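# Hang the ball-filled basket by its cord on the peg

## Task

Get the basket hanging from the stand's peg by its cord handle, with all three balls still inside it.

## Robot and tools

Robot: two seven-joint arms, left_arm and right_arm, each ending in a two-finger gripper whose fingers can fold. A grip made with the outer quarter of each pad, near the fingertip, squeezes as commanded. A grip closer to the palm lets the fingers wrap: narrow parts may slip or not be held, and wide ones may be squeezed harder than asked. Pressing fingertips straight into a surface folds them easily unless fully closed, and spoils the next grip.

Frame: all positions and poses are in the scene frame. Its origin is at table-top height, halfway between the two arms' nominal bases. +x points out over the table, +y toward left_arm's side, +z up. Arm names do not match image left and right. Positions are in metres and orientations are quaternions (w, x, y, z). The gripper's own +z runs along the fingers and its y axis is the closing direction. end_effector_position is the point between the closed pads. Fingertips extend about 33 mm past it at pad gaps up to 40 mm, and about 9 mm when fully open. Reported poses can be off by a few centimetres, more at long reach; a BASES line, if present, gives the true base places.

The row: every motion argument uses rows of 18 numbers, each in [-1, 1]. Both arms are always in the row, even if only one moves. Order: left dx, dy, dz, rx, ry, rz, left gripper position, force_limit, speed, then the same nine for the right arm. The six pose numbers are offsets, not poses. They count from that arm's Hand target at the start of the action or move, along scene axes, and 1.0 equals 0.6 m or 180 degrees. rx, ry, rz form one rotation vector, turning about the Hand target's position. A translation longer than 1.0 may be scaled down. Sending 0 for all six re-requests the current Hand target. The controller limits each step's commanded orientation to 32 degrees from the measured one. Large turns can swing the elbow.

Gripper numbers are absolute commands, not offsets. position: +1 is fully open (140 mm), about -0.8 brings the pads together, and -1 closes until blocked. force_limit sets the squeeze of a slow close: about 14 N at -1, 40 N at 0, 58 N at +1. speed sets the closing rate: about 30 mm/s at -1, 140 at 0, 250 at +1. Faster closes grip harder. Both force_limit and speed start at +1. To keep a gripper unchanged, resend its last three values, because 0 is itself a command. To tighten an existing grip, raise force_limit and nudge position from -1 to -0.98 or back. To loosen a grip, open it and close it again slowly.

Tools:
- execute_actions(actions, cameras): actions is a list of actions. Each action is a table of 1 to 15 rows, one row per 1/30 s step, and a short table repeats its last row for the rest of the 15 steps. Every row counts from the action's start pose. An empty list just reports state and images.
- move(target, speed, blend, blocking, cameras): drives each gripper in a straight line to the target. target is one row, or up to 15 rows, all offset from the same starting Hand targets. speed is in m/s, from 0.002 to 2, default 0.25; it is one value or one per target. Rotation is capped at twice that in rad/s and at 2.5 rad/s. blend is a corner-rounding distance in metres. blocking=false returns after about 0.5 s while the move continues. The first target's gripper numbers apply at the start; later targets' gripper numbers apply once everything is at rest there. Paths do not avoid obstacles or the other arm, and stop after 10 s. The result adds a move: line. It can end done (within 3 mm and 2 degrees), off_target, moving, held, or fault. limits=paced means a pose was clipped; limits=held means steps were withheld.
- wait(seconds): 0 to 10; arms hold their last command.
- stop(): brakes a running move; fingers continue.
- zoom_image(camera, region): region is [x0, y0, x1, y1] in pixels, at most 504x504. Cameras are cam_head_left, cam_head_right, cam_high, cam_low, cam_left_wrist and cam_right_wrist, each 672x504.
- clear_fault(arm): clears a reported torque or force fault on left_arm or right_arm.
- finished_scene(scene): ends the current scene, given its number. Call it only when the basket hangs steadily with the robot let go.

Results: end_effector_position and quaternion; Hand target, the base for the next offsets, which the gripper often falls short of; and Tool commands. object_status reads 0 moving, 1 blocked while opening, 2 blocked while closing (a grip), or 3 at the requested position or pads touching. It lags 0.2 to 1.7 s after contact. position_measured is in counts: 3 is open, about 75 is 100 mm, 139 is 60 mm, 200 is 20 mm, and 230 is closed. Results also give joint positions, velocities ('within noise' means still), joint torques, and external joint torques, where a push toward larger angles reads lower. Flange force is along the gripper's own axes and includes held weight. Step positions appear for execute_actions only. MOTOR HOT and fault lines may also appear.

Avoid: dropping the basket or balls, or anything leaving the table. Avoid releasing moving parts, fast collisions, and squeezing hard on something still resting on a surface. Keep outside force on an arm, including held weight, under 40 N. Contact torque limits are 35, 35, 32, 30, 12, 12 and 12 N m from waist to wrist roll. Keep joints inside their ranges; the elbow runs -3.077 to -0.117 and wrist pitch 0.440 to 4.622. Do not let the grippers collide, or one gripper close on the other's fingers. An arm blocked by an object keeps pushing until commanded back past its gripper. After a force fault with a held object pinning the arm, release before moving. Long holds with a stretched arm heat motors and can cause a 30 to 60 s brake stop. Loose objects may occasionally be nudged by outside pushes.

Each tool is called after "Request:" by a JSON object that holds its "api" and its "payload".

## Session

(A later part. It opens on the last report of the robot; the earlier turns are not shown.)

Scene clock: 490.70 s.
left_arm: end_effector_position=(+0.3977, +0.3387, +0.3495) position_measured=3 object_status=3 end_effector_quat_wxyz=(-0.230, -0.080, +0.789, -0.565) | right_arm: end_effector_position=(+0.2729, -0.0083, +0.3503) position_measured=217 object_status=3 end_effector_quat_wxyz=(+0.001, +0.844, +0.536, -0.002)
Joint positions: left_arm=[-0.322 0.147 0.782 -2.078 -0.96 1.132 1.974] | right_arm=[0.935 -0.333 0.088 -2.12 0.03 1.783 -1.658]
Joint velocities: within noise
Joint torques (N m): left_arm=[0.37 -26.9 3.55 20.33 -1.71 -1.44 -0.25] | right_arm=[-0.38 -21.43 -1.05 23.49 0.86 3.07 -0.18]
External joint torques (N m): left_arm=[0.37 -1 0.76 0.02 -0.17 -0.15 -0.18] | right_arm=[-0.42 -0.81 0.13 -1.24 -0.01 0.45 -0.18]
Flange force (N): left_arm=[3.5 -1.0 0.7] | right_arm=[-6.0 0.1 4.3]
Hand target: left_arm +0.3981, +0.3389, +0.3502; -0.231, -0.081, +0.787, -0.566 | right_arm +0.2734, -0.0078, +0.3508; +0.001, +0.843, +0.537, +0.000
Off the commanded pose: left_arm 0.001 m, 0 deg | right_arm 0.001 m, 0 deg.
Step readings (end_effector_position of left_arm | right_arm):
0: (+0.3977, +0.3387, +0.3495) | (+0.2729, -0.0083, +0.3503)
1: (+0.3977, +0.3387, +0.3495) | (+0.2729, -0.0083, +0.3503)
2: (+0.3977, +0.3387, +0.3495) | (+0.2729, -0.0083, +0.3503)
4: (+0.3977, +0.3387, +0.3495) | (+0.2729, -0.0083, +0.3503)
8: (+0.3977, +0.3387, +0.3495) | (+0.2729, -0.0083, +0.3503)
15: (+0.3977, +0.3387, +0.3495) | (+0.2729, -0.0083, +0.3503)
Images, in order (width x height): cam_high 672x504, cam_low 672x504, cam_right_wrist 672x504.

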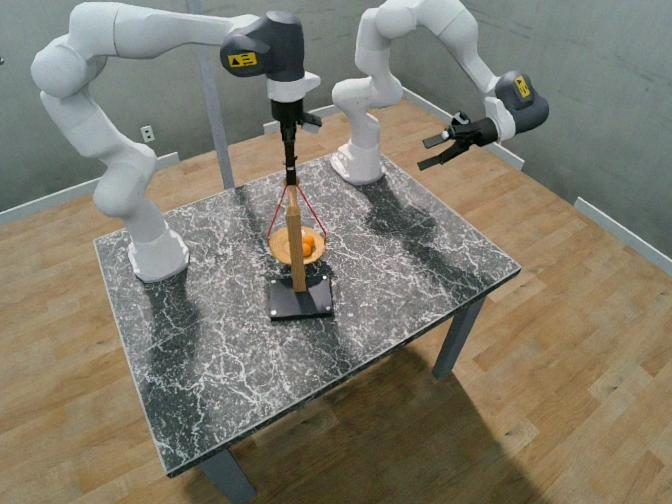

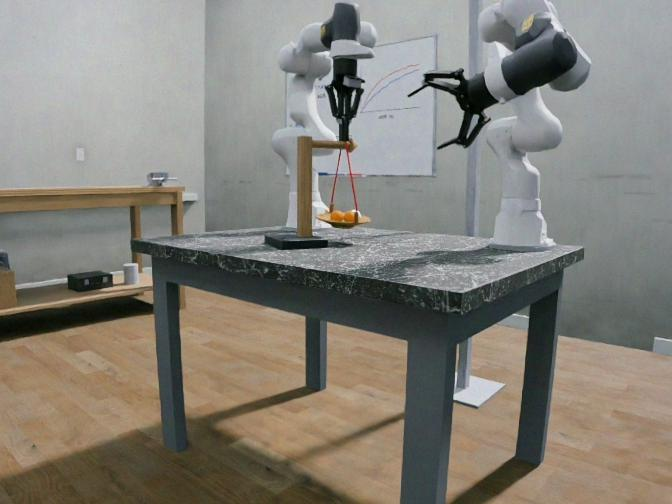

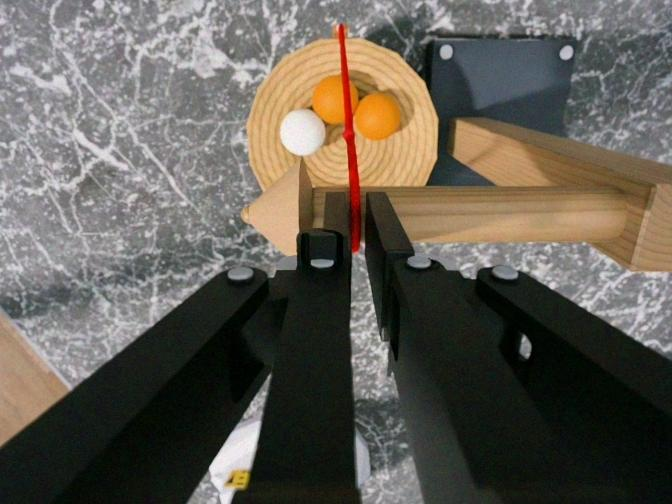

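Request:
{"api": "move", "payload": {"target": [[0,0,0,0,0,0,1,1,1,-0.0024,0.001,0.002,0,0,0,-0.7,-1,-1],[0,0,0,0,0,0,1,1,1,-0.0024,0.001,0.06,0,0,0,-0.7,-1,-1],[0,0,0,0,0,0,1,1,1,-0.0024,0.001,0.2,0,0,0,-0.7,-1,-1]], "speed": [0.02,0.035,0.12], "blend": [0.0005,0.01,0], "cameras": ["cam_low","cam_high","cam_right_wrist","cam_head_left"]}}

Request:
{"api": "zoom_image", "payload": {"camera": "cam_low", "region": [290, 110, 390, 240]}}

Request:
{"api": "zoom_image", "payload": {"camera": "cam_right_wrist", "region": [220, 20, 600, 280]}}

Request:
{"api": "zoom_image", "payload": {"camera": "cam_head_left", "region": [320, 190, 480, 350]}}

Scene clock: 513.43 s.
left_arm: end_effector_position=(+0.3977, +0.3387, +0.3495) position_measured=3 object_status=3 end_effector_quat_wxyz=(-0.230, -0.080, +0.789, -0.565) | right_arm: end_effector_position=(+0.2710, -0.0059, +0.4709) position_measured=217 object_status=3 end_effector_quat_wxyz=(-0.001, +0.842, +0.539, +0.001)
Joint positions: left_arm=[-0.322 0.147 0.782 -2.078 -0.96 1.132 1.974] | right_arm=[0.934 -0.281 0.088 -1.76 0.026 1.482 -1.658]
Joint velocities: left_arm=[within noise] | right_arm=[0 0 -0.001 0.001 0 -0.003 -0.001]
Joint torques (N m): left_arm=[0.41 -26.89 3.6 20.35 -1.7 -1.44 -0.24] | right_arm=[-0.74 -21 -0.94 22.73 0.53 2.55 0.11]
External joint torques (N m): left_arm=[0.4 -1.05 0.8 0.08 -0.18 -0.15 -0.16] | right_arm=[-0.73 0.01 0.15 -0.59 -0.35 -0.09 0.11]
Flange force (N): left_arm=[3.5 -1.1 0.6] | right_arm=[-1.6 0.1 1.8]
Hand target: left_arm +0.3981, +0.3389, +0.3502; -0.231, -0.081, +0.787, -0.566 | right_arm +0.2720, -0.0072, +0.4708; +0.001, +0.843, +0.537, +0.000
Off the commanded pose: left_arm 0.001 m, 0 deg | right_arm 0.002 m, 0 deg.
move: done
Images, in order (width x height): cam_head_left 672x504, cam_high 672x504, cam_low 672x504, cam_right_wrist 672x504.

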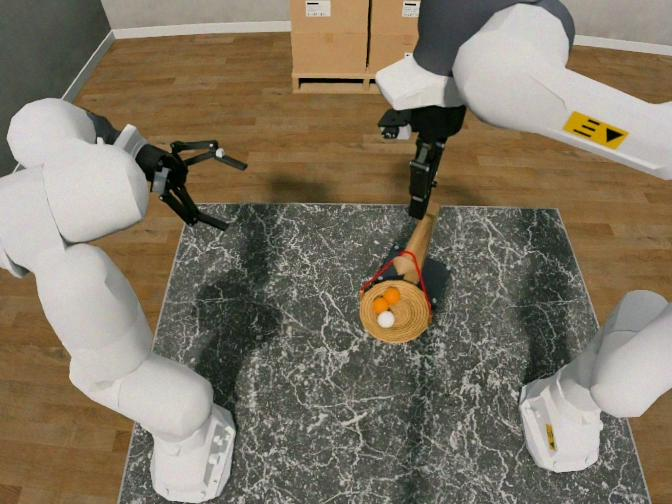

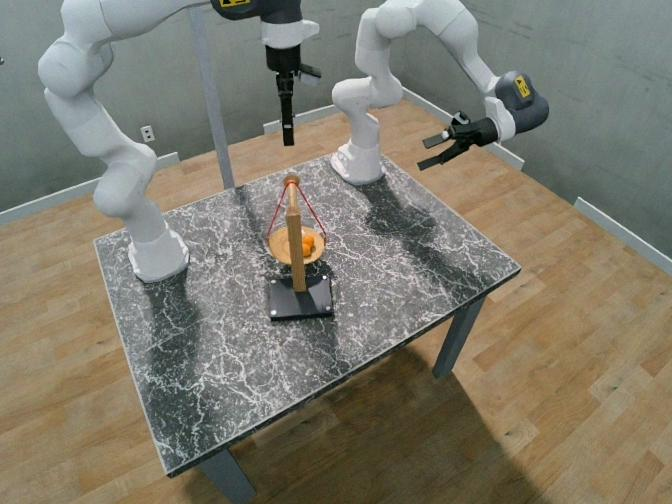

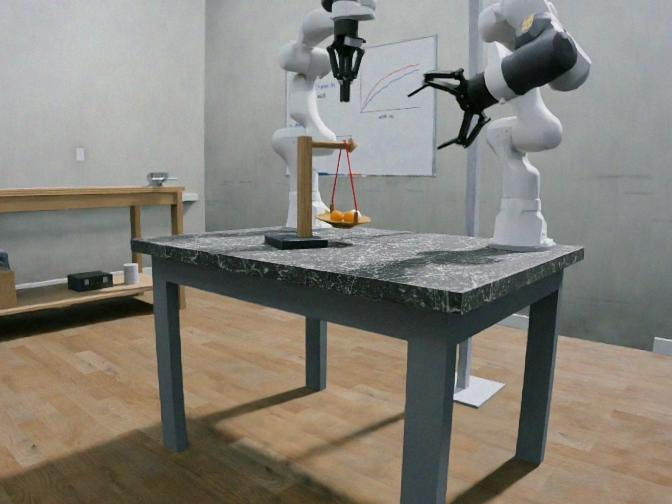

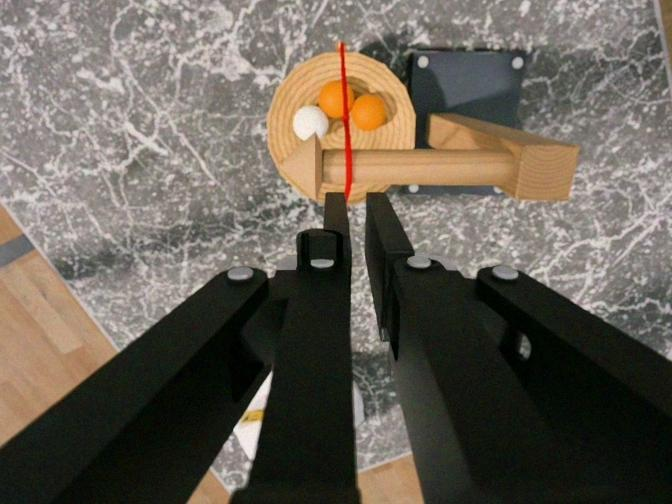

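Scaled by 3.877 from the camera's 672x504 image, which has a finer 960x720 frame.

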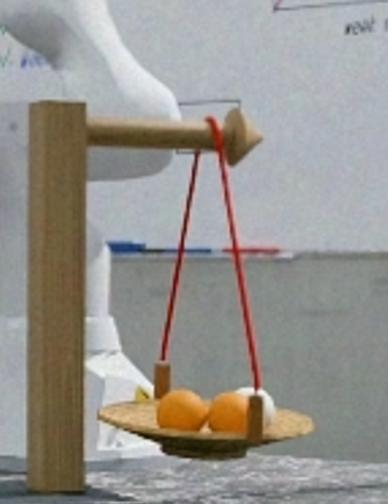

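Scaled by 1.326 from the camera's 672x504 image, which has a finer 960x720 frame.

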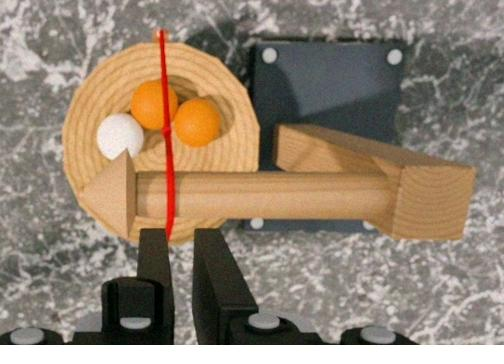

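Scaled by 3.150 from the camera's 672x504 image, which has a finer 960x720 frame.

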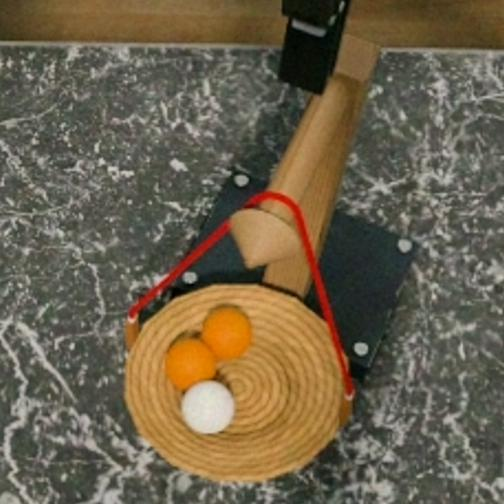

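Request:
{"api": "finished_scene", "payload": {"scene": 2}}

The scene is finished: the task was done.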